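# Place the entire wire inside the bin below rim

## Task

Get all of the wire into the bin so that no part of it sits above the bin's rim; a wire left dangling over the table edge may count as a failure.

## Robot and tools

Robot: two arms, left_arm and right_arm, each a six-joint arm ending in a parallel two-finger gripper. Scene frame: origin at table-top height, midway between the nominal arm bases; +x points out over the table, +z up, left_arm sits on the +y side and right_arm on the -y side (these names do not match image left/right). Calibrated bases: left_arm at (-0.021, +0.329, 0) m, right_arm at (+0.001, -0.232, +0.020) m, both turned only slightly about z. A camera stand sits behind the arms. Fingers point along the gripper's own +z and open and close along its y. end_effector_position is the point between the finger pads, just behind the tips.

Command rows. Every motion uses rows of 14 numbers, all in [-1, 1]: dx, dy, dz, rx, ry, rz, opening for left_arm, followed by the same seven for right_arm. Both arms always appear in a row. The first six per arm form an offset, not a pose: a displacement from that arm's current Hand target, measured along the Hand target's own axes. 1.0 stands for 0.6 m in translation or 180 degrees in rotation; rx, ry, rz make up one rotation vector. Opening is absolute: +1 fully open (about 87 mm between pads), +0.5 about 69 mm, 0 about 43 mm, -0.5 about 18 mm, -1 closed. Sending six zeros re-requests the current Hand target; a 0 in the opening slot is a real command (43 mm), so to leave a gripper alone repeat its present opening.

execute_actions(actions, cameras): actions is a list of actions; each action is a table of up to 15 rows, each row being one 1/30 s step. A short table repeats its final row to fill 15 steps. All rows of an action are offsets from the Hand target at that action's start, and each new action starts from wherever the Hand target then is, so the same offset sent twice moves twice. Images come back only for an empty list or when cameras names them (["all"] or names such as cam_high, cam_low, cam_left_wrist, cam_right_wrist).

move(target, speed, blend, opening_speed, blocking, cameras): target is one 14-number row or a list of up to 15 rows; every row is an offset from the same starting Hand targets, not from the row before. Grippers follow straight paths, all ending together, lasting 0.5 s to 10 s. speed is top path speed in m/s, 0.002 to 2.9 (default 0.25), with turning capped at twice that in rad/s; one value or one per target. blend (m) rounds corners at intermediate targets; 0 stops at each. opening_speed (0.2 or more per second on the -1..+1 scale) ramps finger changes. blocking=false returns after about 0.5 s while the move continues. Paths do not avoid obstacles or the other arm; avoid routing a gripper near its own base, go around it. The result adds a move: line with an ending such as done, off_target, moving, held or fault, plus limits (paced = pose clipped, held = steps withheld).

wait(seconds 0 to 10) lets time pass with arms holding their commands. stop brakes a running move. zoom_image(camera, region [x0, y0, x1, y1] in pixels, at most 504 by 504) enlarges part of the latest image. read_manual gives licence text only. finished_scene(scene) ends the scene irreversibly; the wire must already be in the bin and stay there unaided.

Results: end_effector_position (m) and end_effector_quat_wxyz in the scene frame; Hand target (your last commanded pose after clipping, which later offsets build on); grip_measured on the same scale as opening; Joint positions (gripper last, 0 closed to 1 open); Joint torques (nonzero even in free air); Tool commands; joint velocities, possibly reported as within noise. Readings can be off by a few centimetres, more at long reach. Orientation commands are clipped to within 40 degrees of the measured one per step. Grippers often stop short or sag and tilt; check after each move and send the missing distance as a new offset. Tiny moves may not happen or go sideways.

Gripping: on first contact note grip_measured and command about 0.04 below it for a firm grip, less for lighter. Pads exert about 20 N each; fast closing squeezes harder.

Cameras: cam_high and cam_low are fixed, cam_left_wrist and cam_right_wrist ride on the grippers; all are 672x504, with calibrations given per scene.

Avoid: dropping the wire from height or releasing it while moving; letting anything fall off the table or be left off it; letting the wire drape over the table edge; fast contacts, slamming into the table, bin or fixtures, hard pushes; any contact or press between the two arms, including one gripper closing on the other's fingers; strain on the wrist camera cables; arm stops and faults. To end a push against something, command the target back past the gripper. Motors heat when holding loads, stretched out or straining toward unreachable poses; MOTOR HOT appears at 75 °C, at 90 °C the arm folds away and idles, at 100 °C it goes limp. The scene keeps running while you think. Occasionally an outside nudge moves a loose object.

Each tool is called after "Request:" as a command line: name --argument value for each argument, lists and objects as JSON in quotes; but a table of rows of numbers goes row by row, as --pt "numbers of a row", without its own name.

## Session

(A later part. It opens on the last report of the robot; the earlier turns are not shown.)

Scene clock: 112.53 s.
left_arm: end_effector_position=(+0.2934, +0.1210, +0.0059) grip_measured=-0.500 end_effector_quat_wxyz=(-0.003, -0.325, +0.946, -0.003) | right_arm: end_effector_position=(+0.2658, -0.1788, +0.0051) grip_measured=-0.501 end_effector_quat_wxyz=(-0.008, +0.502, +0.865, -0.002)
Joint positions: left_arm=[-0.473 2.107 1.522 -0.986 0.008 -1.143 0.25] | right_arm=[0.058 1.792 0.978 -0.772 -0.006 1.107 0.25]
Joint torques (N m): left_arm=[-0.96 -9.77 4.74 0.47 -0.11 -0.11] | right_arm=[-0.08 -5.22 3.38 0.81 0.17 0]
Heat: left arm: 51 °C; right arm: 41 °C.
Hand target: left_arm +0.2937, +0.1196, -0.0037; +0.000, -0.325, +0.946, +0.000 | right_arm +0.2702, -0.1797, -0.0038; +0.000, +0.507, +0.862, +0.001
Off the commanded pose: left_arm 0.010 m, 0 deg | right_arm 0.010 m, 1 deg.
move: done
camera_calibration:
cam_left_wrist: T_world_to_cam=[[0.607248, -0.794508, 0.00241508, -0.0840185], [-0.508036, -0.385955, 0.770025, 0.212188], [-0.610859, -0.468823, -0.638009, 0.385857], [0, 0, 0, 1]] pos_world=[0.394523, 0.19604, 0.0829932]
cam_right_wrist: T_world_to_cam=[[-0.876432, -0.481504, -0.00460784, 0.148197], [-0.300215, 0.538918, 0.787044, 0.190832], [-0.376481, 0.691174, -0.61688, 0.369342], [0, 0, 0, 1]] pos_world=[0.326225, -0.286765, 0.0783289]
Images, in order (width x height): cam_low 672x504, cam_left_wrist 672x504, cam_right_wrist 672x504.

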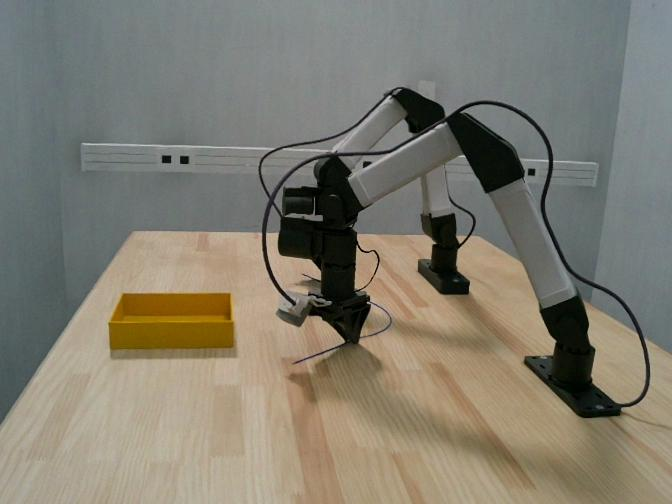

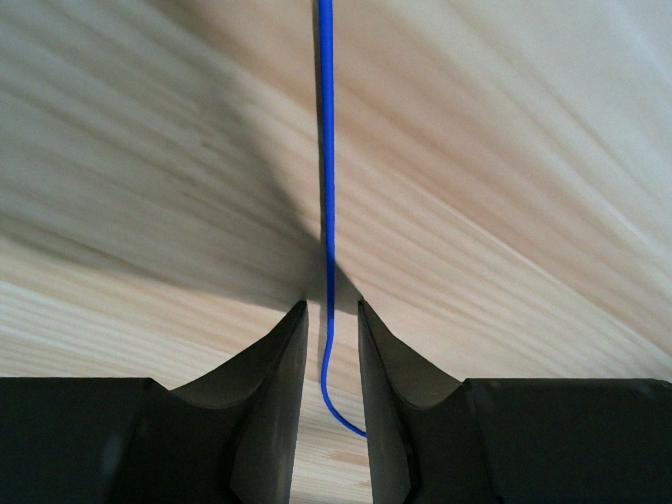

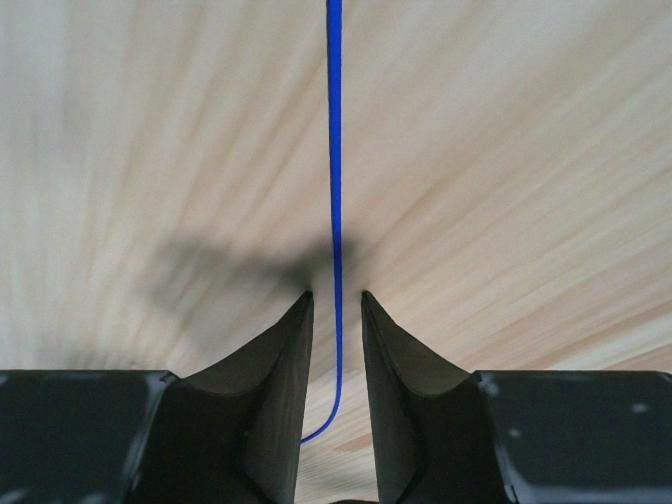

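Request:
move --pt "0 0 -0.045 0 -0.22 0 -0.4 0 0 -0.045 0 -0.22 0 -0.4" --pt "0 0 -0.018 0 -0.22 0 -0.4 0 0 -0.018 0 -0.22 0 -0.4" --speed '[0.1,0.03]' --cameras '["cam_high","cam_low","cam_left_wrist","cam_right_wrist"]'

Scene clock: 121.07 s.
left_arm: end_effector_position=(+0.2932, +0.1218, +0.0092) grip_measured=-0.400 end_effector_quat_wxyz=(+0.315, -0.300, +0.892, +0.119) | right_arm: end_effector_position=(+0.2676, -0.1791, +0.0091) grip_measured=-0.400 end_effector_quat_wxyz=(+0.282, +0.473, +0.817, -0.172)
Joint positions: left_arm=[-0.787 1.997 1.31 -0.81 -0.684 -1.418 0.3] | right_arm=[0.484 1.706 0.835 -0.686 0.672 1.526 0.3]
Joint torques (N m): left_arm=[-0.8 -10.59 4.49 0.53 -0.35 -0.18] | right_arm=[0.43 -5.52 3.95 0.55 0.64 0.1]
Heat: left arm: 51 °C; right arm: 40 °C.
Hand target: left_arm +0.2936, +0.1196, +0.0071; +0.320, -0.306, +0.890, +0.110 | right_arm +0.2702, -0.1797, +0.0071; +0.292, +0.478, +0.811, -0.171
Off the commanded pose: left_arm 0.003 m, 1 deg | right_arm 0.003 m, 1 deg.
move: done
camera_calibration:
cam_left_wrist: T_world_to_cam=[[0.60479, -0.795861, -0.0288885, -0.0820044], [-0.779538, -0.599029, 0.182991, 0.320789], [-0.162941, -0.0881518, -0.98269, 0.213771], [0, 0, 0, 1]] pos_world=[0.334494, 0.145742, 0.149]
cam_right_wrist: T_world_to_cam=[[-0.871102, -0.491039, -0.00793482, 0.146653], [-0.480583, 0.849004, 0.219621, 0.297356], [-0.101106, 0.195126, -0.975553, 0.213391], [0, 0, 0, 1]] pos_world=[0.292229, -0.222081, 0.144032]

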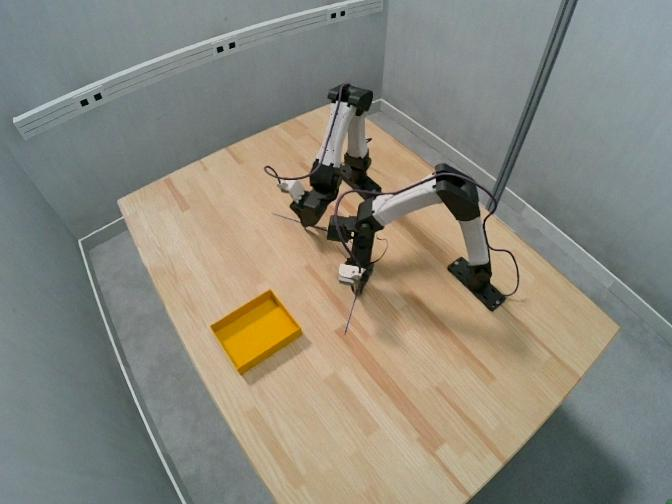

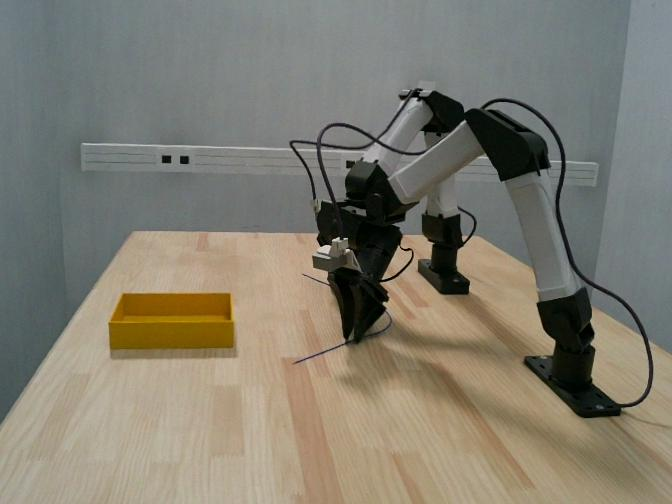

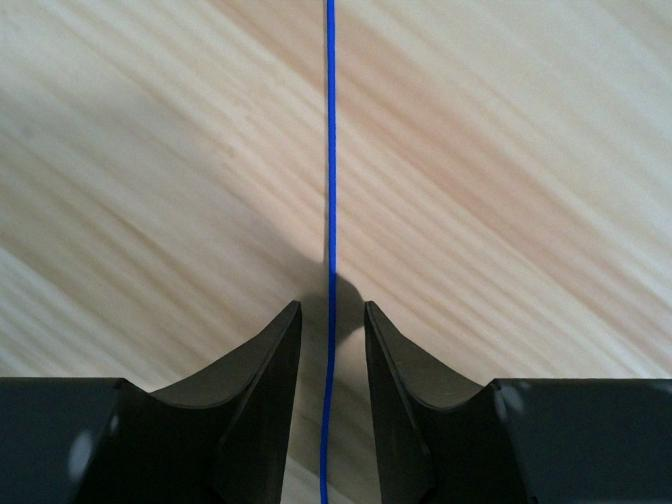

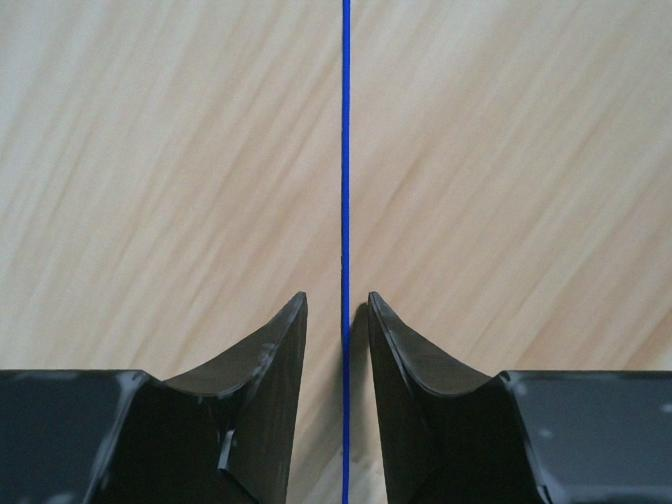

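Request:
move --pt "0.0086 0 0.0102 0 0 0 -0.4 0.0086 0 0.0102 0 0 0 -0.4" --pt "0.0086 0 0.0102 0 0 0 -1 0.0086 0 0.0102 0 0 0 -1" --pt "-0.04 0 -0.048 0 0 0 -1 -0.04 0 -0.048 0 0 0 -1" --speed '[0.03,0.03,0.1]' --opening_speed 0.7 --cameras '["cam_low","cam_left_wrist","cam_right_wrist"]'

Scene clock: 127.57 s.
left_arm: end_effector_position=(+0.2892, +0.1242, +0.0310) grip_measured=-0.960 end_effector_quat_wxyz=(+0.314, -0.296, +0.893, +0.125) | right_arm: end_effector_position=(+0.2628, -0.1843, +0.0345) grip_measured=-0.986 end_effector_quat_wxyz=(+0.284, +0.467, +0.816, -0.187)
Joint positions: left_arm=[-0.792 1.96 1.35 -0.902 -0.687 -1.42 0.02] | right_arm=[0.488 1.649 0.883 -0.818 0.693 1.529 0.007]
Joint torques (N m): left_arm=[-0.38 -12.29 8.28 0.13 -0.36 -0.14] | right_arm=[-0.02 -7.75 6.94 0.18 0.44 -0.03]
Heat: left arm: 50 °C; right arm: 39 °C.
Hand target: left_arm +0.2938, +0.1198, +0.0446; +0.320, -0.306, +0.890, +0.110 | right_arm +0.2702, -0.1800, +0.0446; +0.292, +0.478, +0.811, -0.171
Off the commanded pose: left_arm 0.015 m, 2 deg | right_arm 0.013 m, 2 deg.
move: off_target (left_arm, right_arm)
camera_calibration:
cam_left_wrist: T_world_to_cam=[[0.602228, -0.797154, -0.0432013, -0.0757612], [-0.779851, -0.599005, 0.181729, 0.31519], [-0.170744, -0.075752, -0.982399, 0.235287], [0, 0, 0, 1]] pos_world=[0.3316, 0.14623, 0.170594]
cam_right_wrist: T_world_to_cam=[[-0.870286, -0.492216, 0.0180409, 0.138779], [-0.47922, 0.854634, 0.199872, 0.295259], [-0.113798, 0.1653, -0.979656, 0.236636], [0, 0, 0, 1]] pos_world=[0.289201, -0.223145, 0.170304]
Images, in order (width x height): cam_low 672x504, cam_left_wrist 672x504, cam_right_wrist 672x504.

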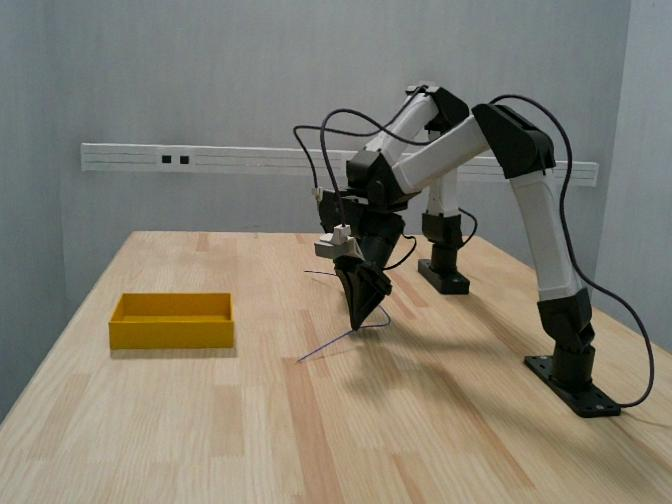

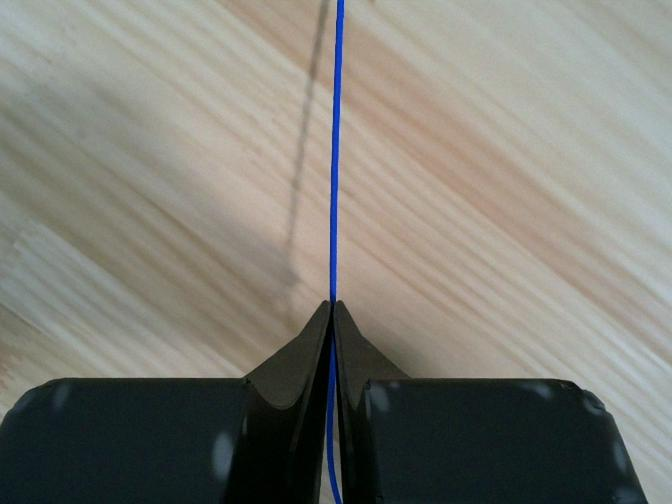

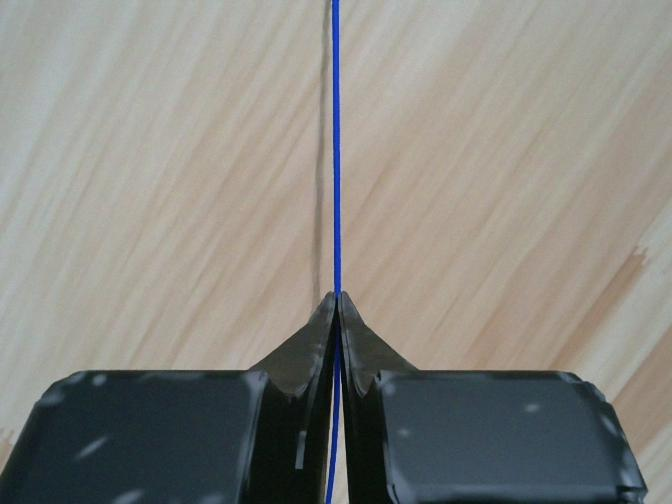

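Request:
move --target '[-0.292,-0.0768,-0.0268,0.1357,0,0.1617,-1,-0.0818,0.3237,-0.2035,-0.2179,0,-0.2596,-1]' --speed 0.12 --cameras '["all"]'

Request:
zoom_image --camera "cam_high" --region '[200, 180, 420, 380]'

Scene clock: 139.40 s.
left_arm: end_effector_position=(+0.4169, +0.1612, +0.1632) grip_measured=-0.960 end_effector_quat_wxyz=(+0.337, -0.005, +0.941, -0.001) | right_arm: end_effector_position=(+0.4138, -0.0528, +0.1627) grip_measured=-0.986 end_effector_quat_wxyz=(+0.335, +0.004, +0.942, -0.002)
Joint positions: left_arm=[-0.43 1.879 1.716 -0.769 -0.275 -0.357 0.02] | right_arm=[0.496 1.818 1.562 -0.697 0.309 0.402 0.007]
Joint torques (N m): left_arm=[-0.27 -9.37 10.3 0.96 -0.05 0.05] | right_arm=[-0.58 -7.88 9.02 1.41 0.21 -0.24]
Heat: left arm: 51 °C; right arm: 40 °C.
Hand target: left_arm +0.4206, +0.1603, +0.1685; +0.339, -0.001, +0.941, -0.003 | right_arm +0.4206, -0.0508, +0.1702; +0.341, +0.001, +0.940, +0.004
Off the commanded pose: left_arm 0.007 m, 1 deg | right_arm 0.010 m, 1 deg.
move: done
camera_calibration:
cam_left_wrist: T_world_to_cam=[[0.00148654, -0.999997, -0.00197621, 0.15902], [-0.983364, -0.00182077, 0.181639, 0.401512], [-0.181642, 0.00167332, -0.983363, 0.382079], [0, 0, 0, 1]] pos_world=[0.463997, 0.159111, 0.303106]
cam_right_wrist: T_world_to_cam=[[-0.0105882, -0.99973, -0.0206774, -0.0436649], [-0.977719, 0.00601517, 0.209832, 0.389447], [-0.209651, 0.0224384, -0.977519, 0.389501], [0, 0, 0, 1]] pos_world=[0.461967, -0.0547355, 0.298123]

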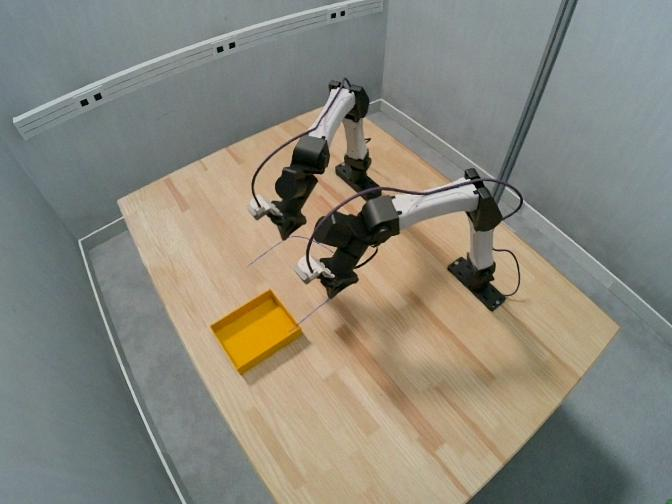

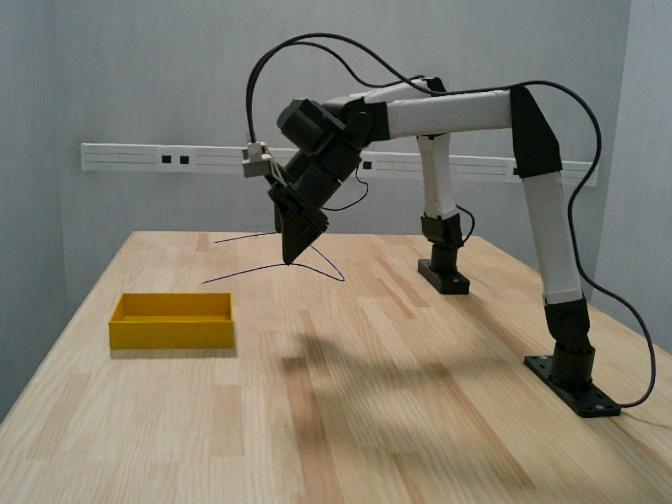

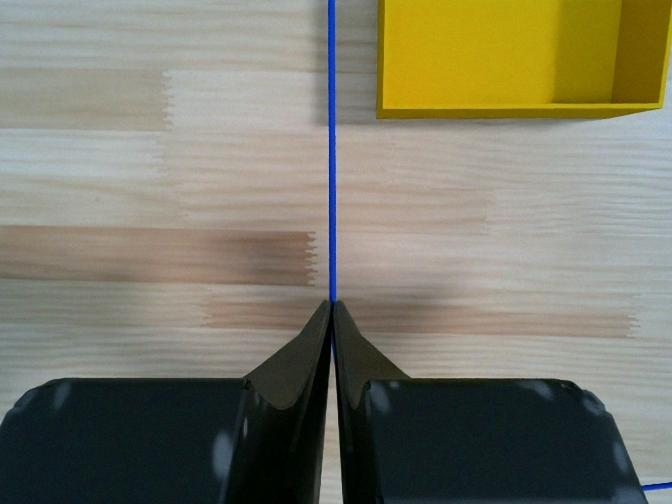

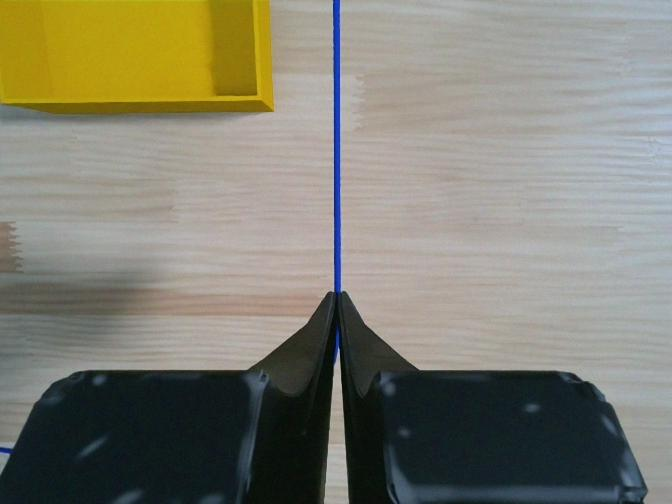

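Scaled by 2.291 from the camera's 672x504 image, which has a finer 960x720 frame.

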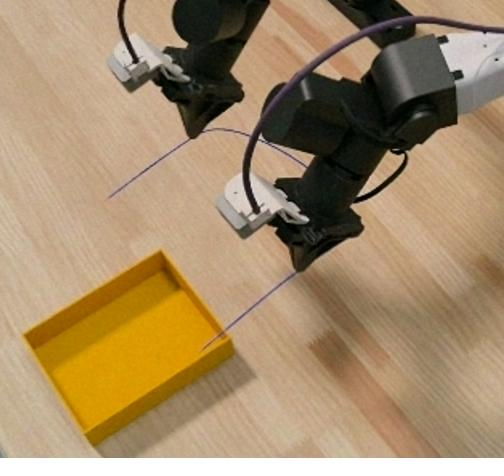

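Request:
move --target '[-0.1143,-0.0688,0.2123,0.0623,0.066,0.0924,-1,-0.1125,0.0763,0.2145,-0.0623,0.066,-0.0924,-1]' --speed 0.1 --cameras '["all"]'

Request:
zoom_image --camera "cam_high" --region '[180, 200, 380, 400]'

Request:
zoom_image --camera "cam_low" --region '[80, 180, 330, 380]'

Scene clock: 159.37 s.
left_arm: end_effector_position=(+0.5464, +0.1195, +0.1079) grip_measured=-0.960 end_effector_quat_wxyz=(+0.313, +0.160, +0.935, -0.058) | right_arm: end_effector_position=(+0.5507, -0.0046, +0.1096) grip_measured=-0.986 end_effector_quat_wxyz=(+0.282, -0.161, +0.944, +0.053)
Joint positions: left_arm=[-0.345 2.672 2.836 -1.087 -0.001 -0.015 0.02] | right_arm=[0.398 2.696 2.835 -1.129 0.023 0.051 0.007]
Joint torques (N m): left_arm=[-0.14 -14.8 9.63 1.27 0.07 0.06] | right_arm=[-0.38 -13.08 8.51 1.38 0.06 -0.23]
Heat: left arm: 50 °C; right arm: 43 °C.
Hand target: left_arm +0.5547, +0.1186, +0.1143; +0.236, +0.168, +0.956, -0.045 | right_arm +0.5547, -0.0044, +0.1149; +0.237, -0.168, +0.956, +0.046
Off the commanded pose: left_arm 0.010 m, 9 deg | right_arm 0.007 m, 5 deg.
elbow stopped short (left arm): the move would have taken joint 3 (elbow) straighter than the controller allows.
elbow stopped short (right arm): the move would have taken joint 3 (elbow) straighter than the controller allows.
move: off_target (left_arm, right_arm)
camera_calibration:
cam_left_wrist: T_world_to_cam=[[-0.341508, -0.939876, 0.00231672, 0.296752], [-0.916308, 0.333491, 0.221726, 0.457841], [-0.209168, 0.0735985, -0.975106, 0.356833], [0, 0, 0, 1]] pos_world=[0.595504, 0.0999615, 0.245748]
cam_right_wrist: T_world_to_cam=[[0.328852, -0.943893, -0.0303883, -0.180699], [-0.895804, -0.321962, 0.306392, 0.476893], [-0.298985, -0.0735355, -0.95142, 0.41113], [0, 0, 0, 1]] pos_world=[0.609548, 0.0132136, 0.23955]

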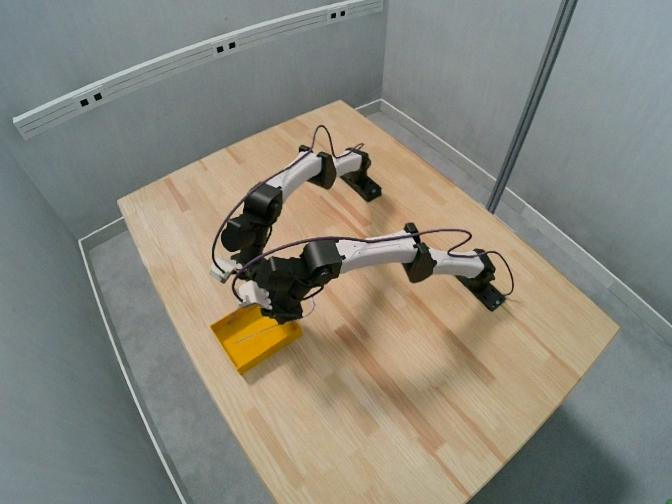

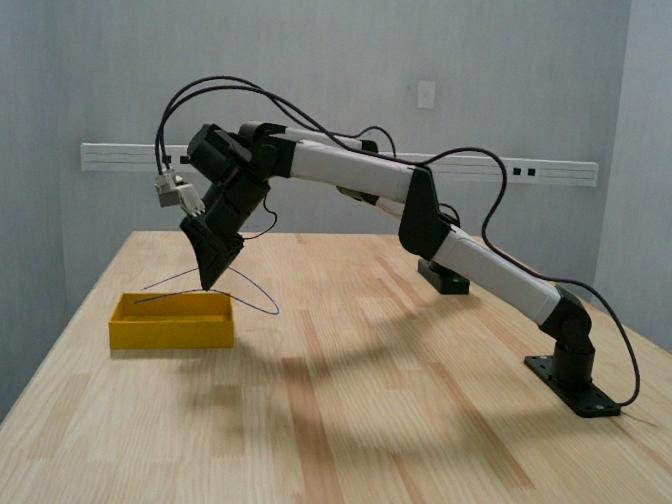

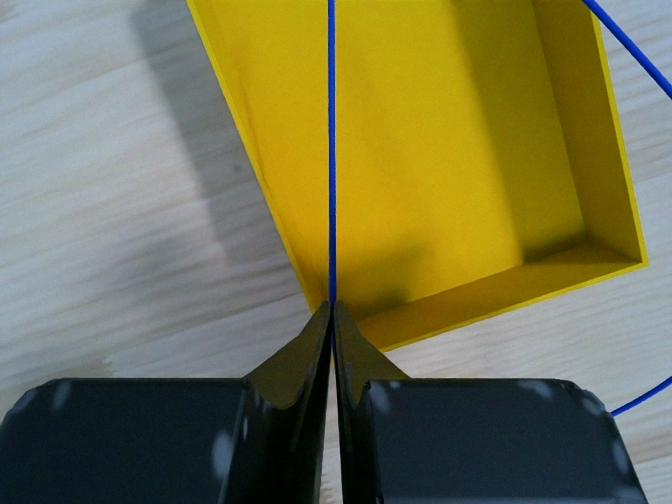

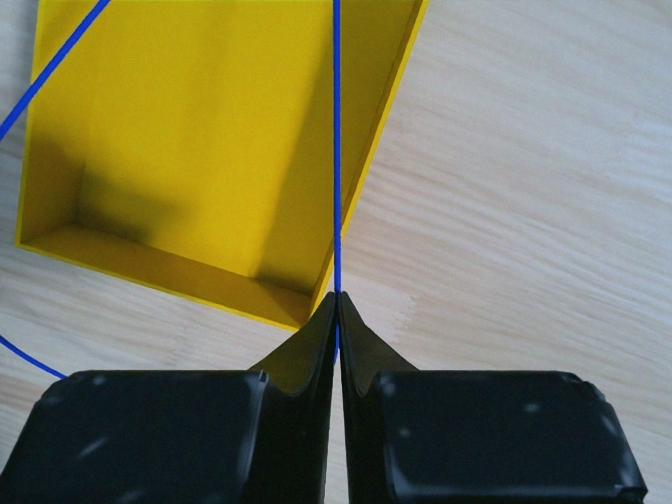

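Scaled by 2.520 from the camera's 672x504 image, which has a finer 960x720 frame.

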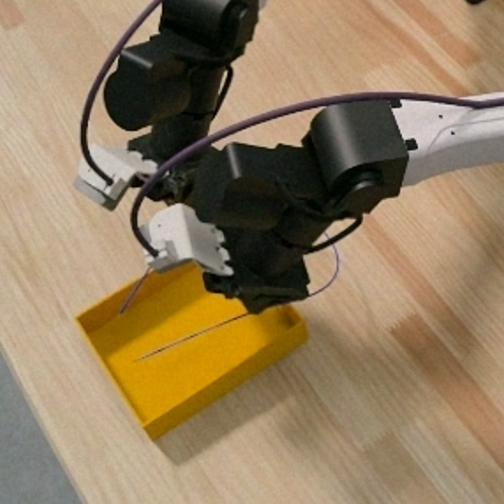

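Scaled by 2.016 from the camera's 672x504 image, which has a finer 960x720 frame.

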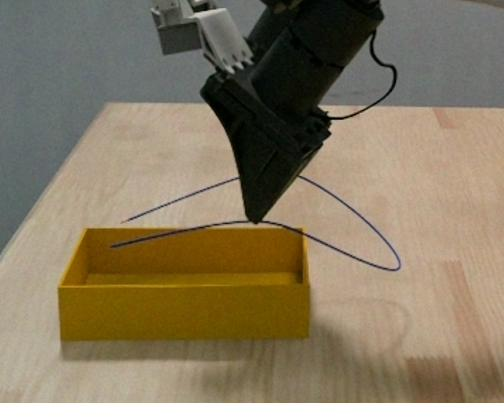

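Request:
move --target '[-0.1165,0.0425,-0.0055,0.1021,-0.1475,0.1191,-1,-0.1162,-0.0428,-0.0047,-0.1021,-0.1475,-0.1191,-1]' --speed 0.08 --cameras '["all"]'

Request:
zoom_image --camera "cam_high" --region '[180, 200, 380, 400]'

Request:
zoom_image --camera "cam_low" --region '[80, 180, 330, 380]'

Scene clock: 175.03 s.
left_arm: end_effector_position=(+0.6130, +0.1217, +0.1428) grip_measured=-0.960 end_effector_quat_wxyz=(+0.453, +0.339, +0.804, -0.183) | right_arm: end_effector_position=(+0.6123, -0.0093, +0.1440) grip_measured=-0.986 end_effector_quat_wxyz=(+0.407, -0.352, +0.821, +0.187)
Joint positions: left_arm=[-0.205 2.711 2.836 -0.755 0.478 0.338 0.02] | right_arm=[0.252 2.715 2.835 -0.851 -0.461 -0.353 0.007]
Joint torques (N m): left_arm=[-0.2 -14.99 9.98 1.52 0.3 0.07] | right_arm=[-0.35 -12.92 8.17 1.97 -0.2 -0.23]
Heat: left arm: 54 °C; right arm: 47 °C.
Hand target: left_arm +0.6202, +0.1221, +0.1497; +0.421, +0.361, +0.810, -0.188 | right_arm +0.6202, -0.0081, +0.1499; +0.423, -0.361, +0.809, +0.188
Off the commanded pose: left_arm 0.010 m, 4 deg | right_arm 0.010 m, 2 deg.
elbow stopped short (left arm): the move would have taken joint 3 (elbow) straighter than the controller allows.
move: off_target (left_arm)
camera_calibration:
cam_left_wrist: T_world_to_cam=[[-0.714437, -0.699407, -0.0202578, 0.524056], [-0.689609, 0.708737, -0.148769, 0.378645], [0.118407, -0.0923161, -0.988664, 0.225928], [0, 0, 0, 1]] pos_world=[0.60877, 0.119026, 0.290314]
cam_right_wrist: T_world_to_cam=[[0.733435, -0.67842, -0.0426546, -0.44791], [-0.679728, -0.732562, -0.0363728, 0.433187], [-0.00657113, 0.0556706, -0.998428, 0.290821], [0, 0, 0, 1]] pos_world=[0.624873, -0.00272491, 0.287015]

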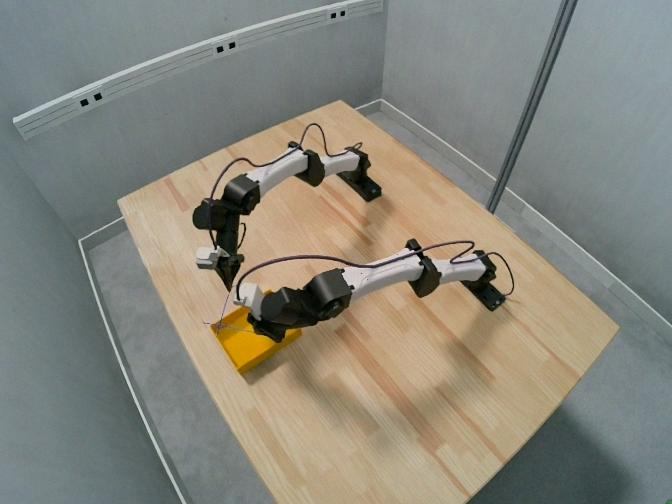

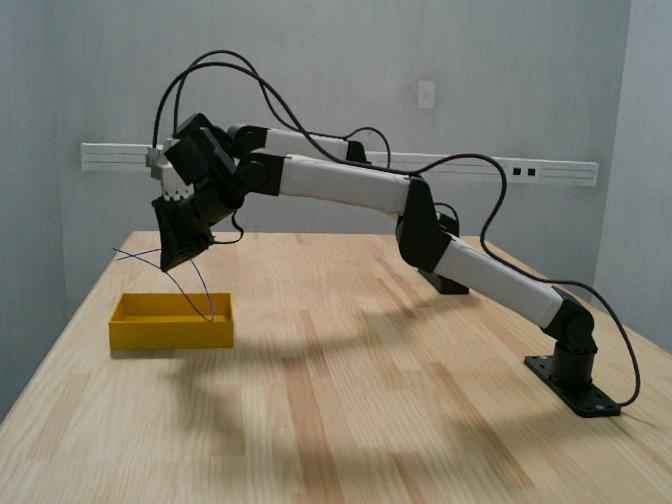

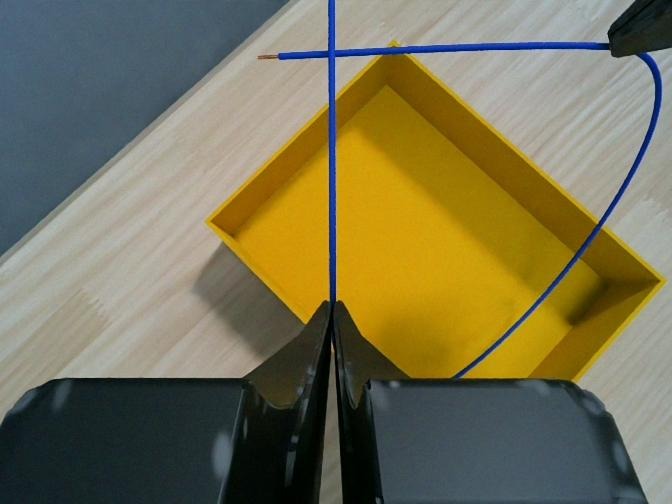

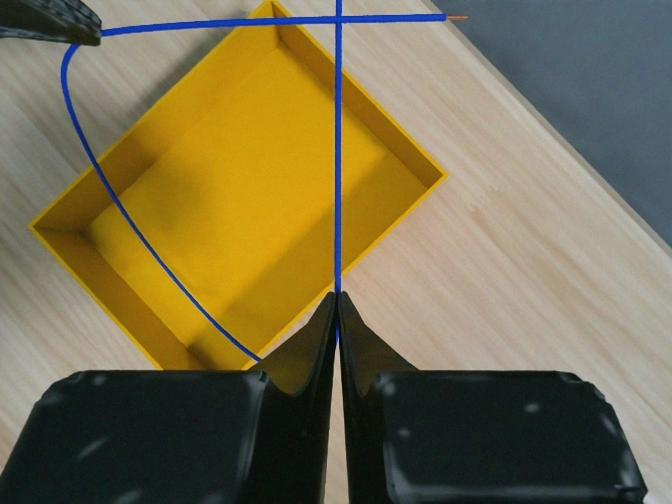

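Scaled by 2.520 from the camera's 672x504 image, which has a finer 960x720 frame.

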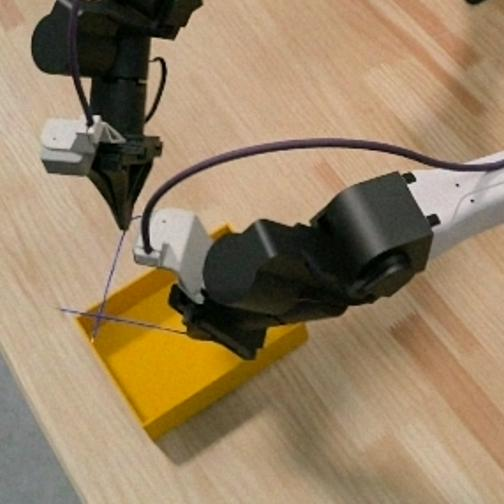

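Scaled by 2.016 from the camera's 672x504 image, which has a finer 960x720 frame.

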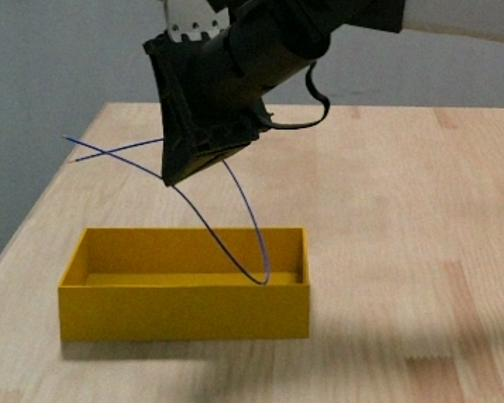

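Request:
move --target '[0.1357,-0.0248,0.0678,0,0.072,0,-1,0.1357,0.0248,0.0678,0,0.072,0,-1]' --speed 0.06 --cameras '["all"]'

Request:
zoom_image --camera "cam_high" --region '[180, 220, 340, 380]'

Request:
zoom_image --camera "cam_low" --region '[80, 220, 280, 380]'

Scene clock: 186.63 s.
left_arm: end_effector_position=(+0.5994, +0.1237, +0.0586) grip_measured=-0.960 end_effector_quat_wxyz=(+0.373, +0.363, +0.842, -0.145) | right_arm: end_effector_position=(+0.5991, -0.0104, +0.0597) grip_measured=-0.986 end_effector_quat_wxyz=(+0.331, -0.371, +0.854, +0.151)
Joint positions: left_arm=[-0.236 2.816 2.836 -0.843 0.382 0.419 0.02] | right_arm=[0.283 2.831 2.835 -0.913 -0.366 -0.413 0.007]
Joint torques (N m): left_arm=[-0.91 -15.54 10.03 1.03 0.12 0.06] | right_arm=[0.61 -13.5 8.13 1.43 0 -0.25]
Heat: left arm: 57 °C; right arm: 47 °C.
Hand target: left_arm +0.6001, +0.1221, +0.0596; +0.327, +0.380, +0.853, -0.146 | right_arm +0.6004, -0.0079, +0.0597; +0.329, -0.380, +0.852, +0.146
Off the commanded pose: left_arm 0.002 m, 6 deg | right_arm 0.003 m, 1 deg.
elbow stopped short (left arm): the move would have taken joint 3 (elbow) straighter than the controller allows.
move: off_target (left_arm)
camera_calibration:
cam_left_wrist: T_world_to_cam=[[-0.722965, -0.690042, -0.0341128, 0.518726], [-0.690824, 0.721366, 0.0489108, 0.342933], [-0.00914273, 0.0589268, -0.99822, 0.202892], [0, 0, 0, 1]] pos_world=[0.613782, 0.0986065, 0.203453]
cam_right_wrist: T_world_to_cam=[[0.733469, -0.678879, -0.0338637, -0.443058], [-0.667914, -0.729078, 0.149451, 0.402304], [-0.126148, -0.0869993, -0.988189, 0.276151], [0, 0, 0, 1]] pos_world=[0.62851, 0.0165532, 0.197761]

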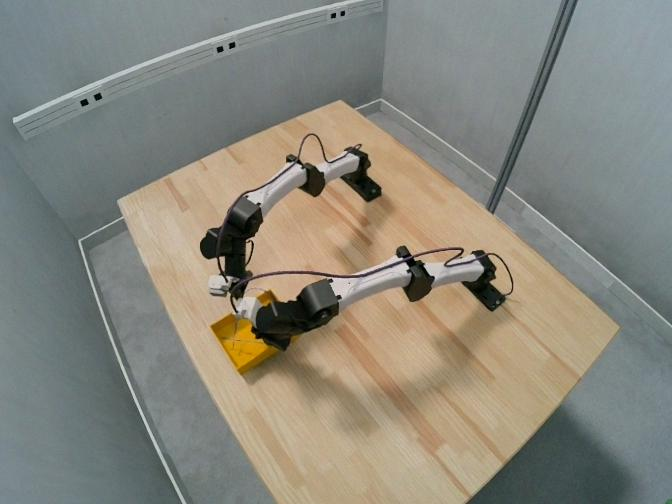

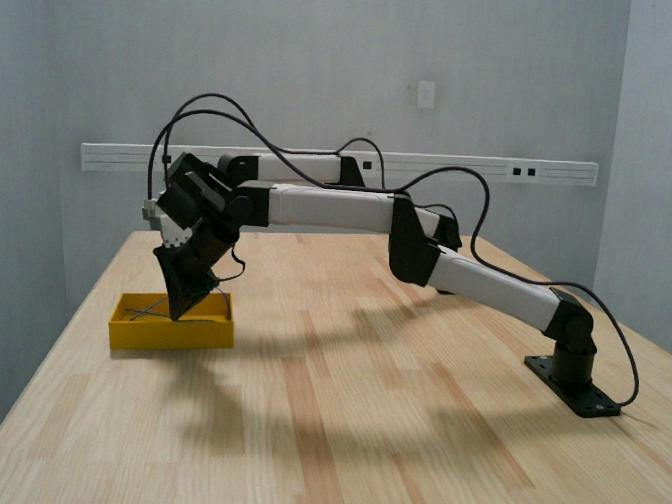

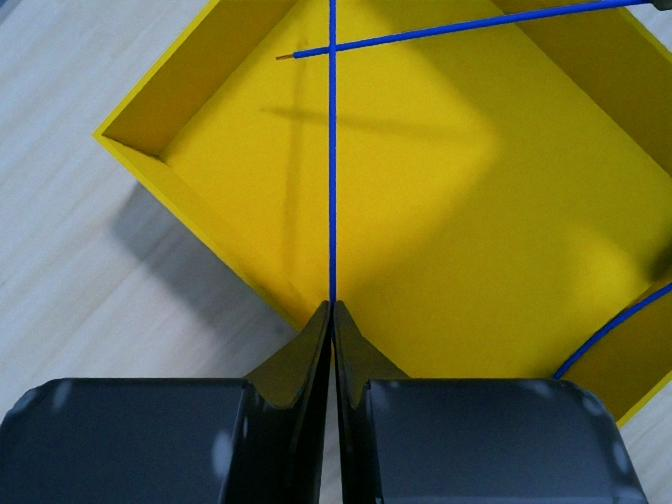

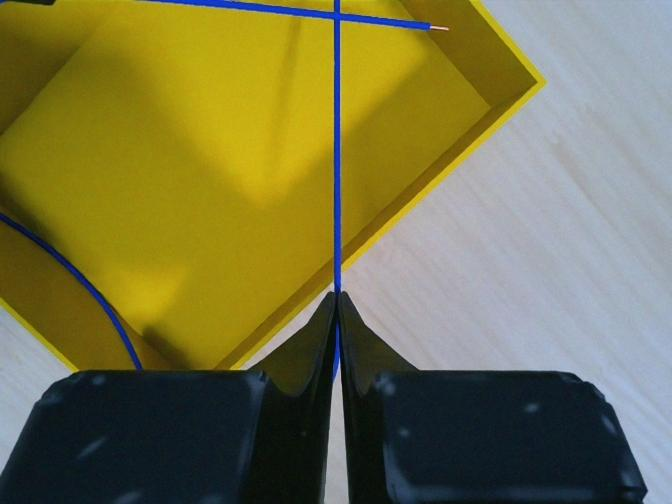

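Scaled by 3.150 from the camera's 672x504 image, which has a finer 960x720 frame.

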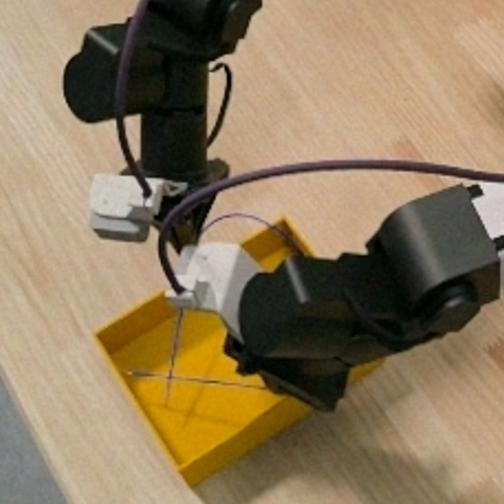

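Scaled by 2.520 from the camera's 672x504 image, which has a finer 960x720 frame.

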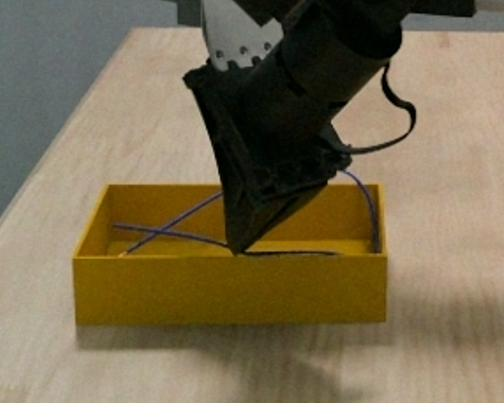

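Request:
move --pt "0.0175 -0.0167 0.047 0 0 0 -1 0.0175 0.0167 0.047 0 0 0 -1" --pt "0.0175 -0.0167 0.047 0 0 0 -0.6 0.0175 0.0167 0.047 0 0 0 -0.6" --speed 0.05 --opening_speed 0.4 --cameras '["all"]'

Request:
zoom_image --camera "cam_high" --region '[180, 220, 340, 380]'

Request:
zoom_image --camera "cam_low" --region '[80, 220, 280, 380]'

Scene clock: 193.93 s.
left_arm: end_effector_position=(+0.5936, +0.1094, +0.0287) grip_measured=-0.600 end_effector_quat_wxyz=(+0.353, +0.372, +0.846, -0.145) | right_arm: end_effector_position=(+0.6043, -0.0002, +0.0416) grip_measured=-0.600 end_effector_quat_wxyz=(+0.336, -0.377, +0.851, +0.141)
Joint positions: left_arm=[-0.263 2.865 2.836 -0.832 0.367 0.419 0.2] | right_arm=[0.303 2.855 2.808 -0.845 -0.342 -0.413 0.2]
Joint torques (N m): left_arm=[-0.73 -15.46 10.06 1.25 0.1 -0.09] | right_arm=[1.13 -13.59 5.6 1.59 -0.11 -0.05]
Heat: left arm: 57 °C; right arm: 49 °C.
Hand target: left_arm +0.5999, +0.1071, +0.0316; +0.327, +0.380, +0.853, -0.146 | right_arm +0.6005, +0.0069, +0.0320; +0.329, -0.380, +0.852, +0.146
Off the commanded pose: left_arm 0.007 m, 3 deg | right_arm 0.013 m, 1 deg.
elbow stopped short (left arm): the move would have taken joint 3 (elbow) straighter than the controller allows.
move: off_target (left_arm, right_arm); target 2's new opening was sent with right_arm's hand 0.021 m and 2 deg from that target
camera_calibration:
cam_left_wrist: T_world_to_cam=[[-0.73592, -0.676644, -0.0239577, 0.509637], [-0.675809, 0.731934, 0.086925, 0.339607], [-0.0412819, 0.0801607, -0.995927, 0.190486], [0, 0, 0, 1]] pos_world=[0.612425, 0.0810036, 0.172399]
cam_right_wrist: T_world_to_cam=[[0.737049, -0.675775, -0.0093664, -0.443738], [-0.66753, -0.730083, 0.146228, 0.415789], [-0.105655, -0.101525, -0.989207, 0.247479], [0, 0, 0, 1]] pos_world=[0.630756, 0.0288188, 0.179852]

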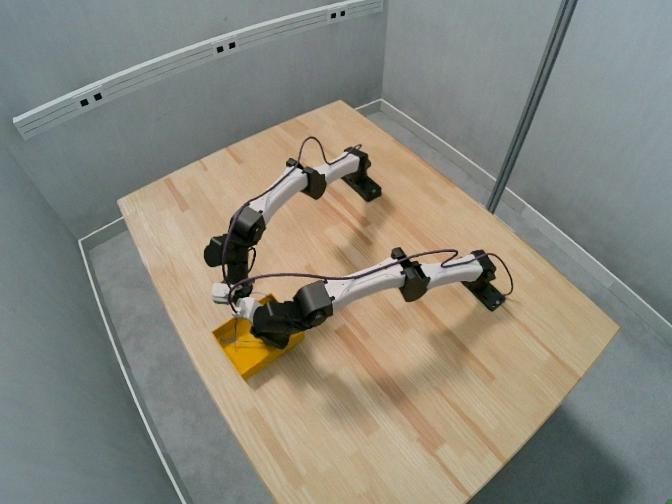

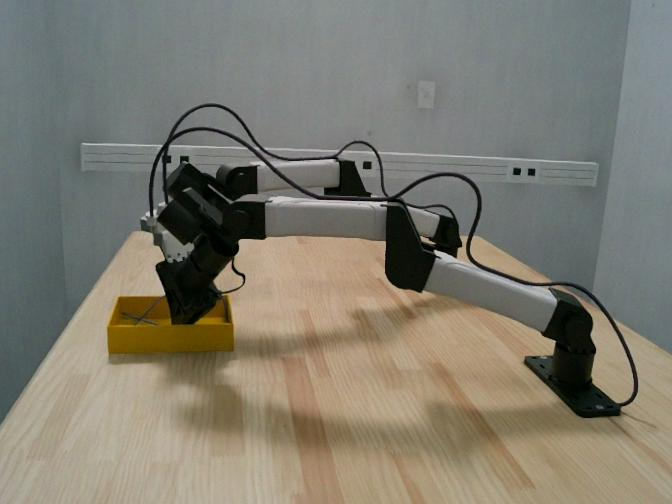

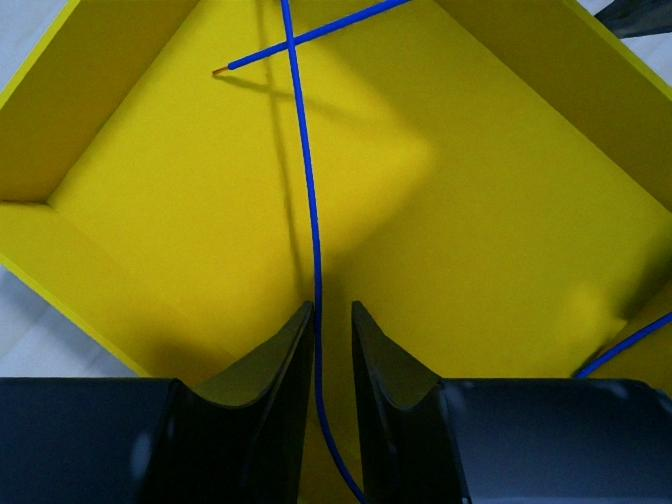

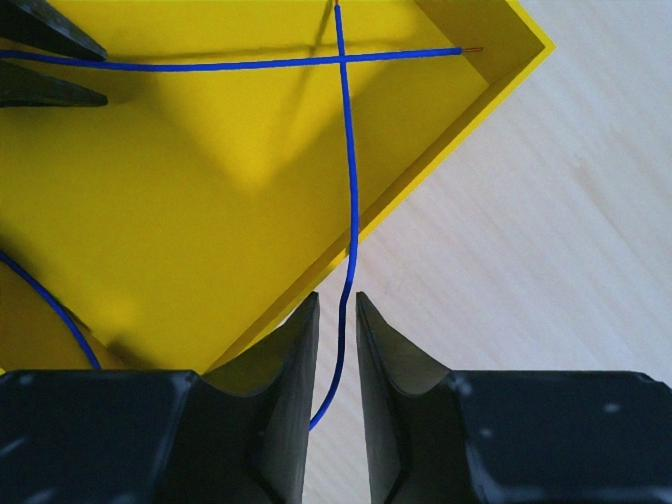

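Scaled by 3.150 from the camera's 672x504 image, which has a finer 960x720 frame.

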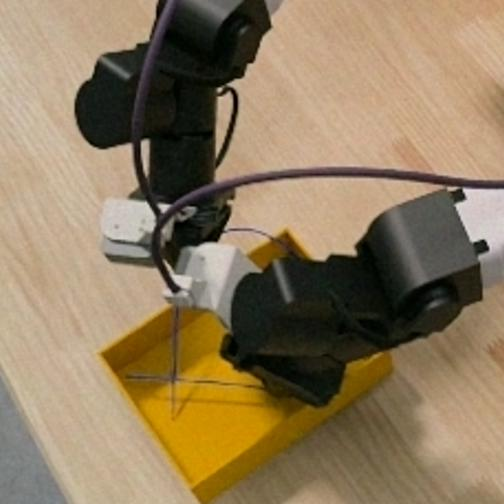

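Scaled by 2.520 from the camera's 672x504 image, which has a finer 960x720 frame.

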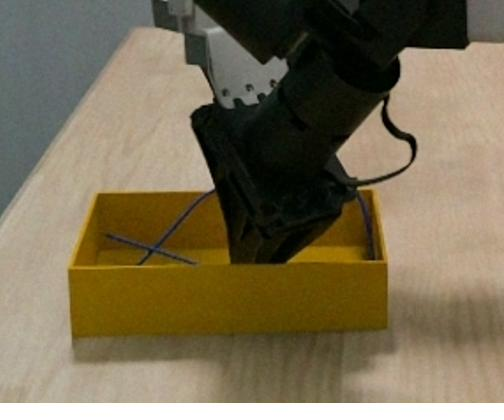

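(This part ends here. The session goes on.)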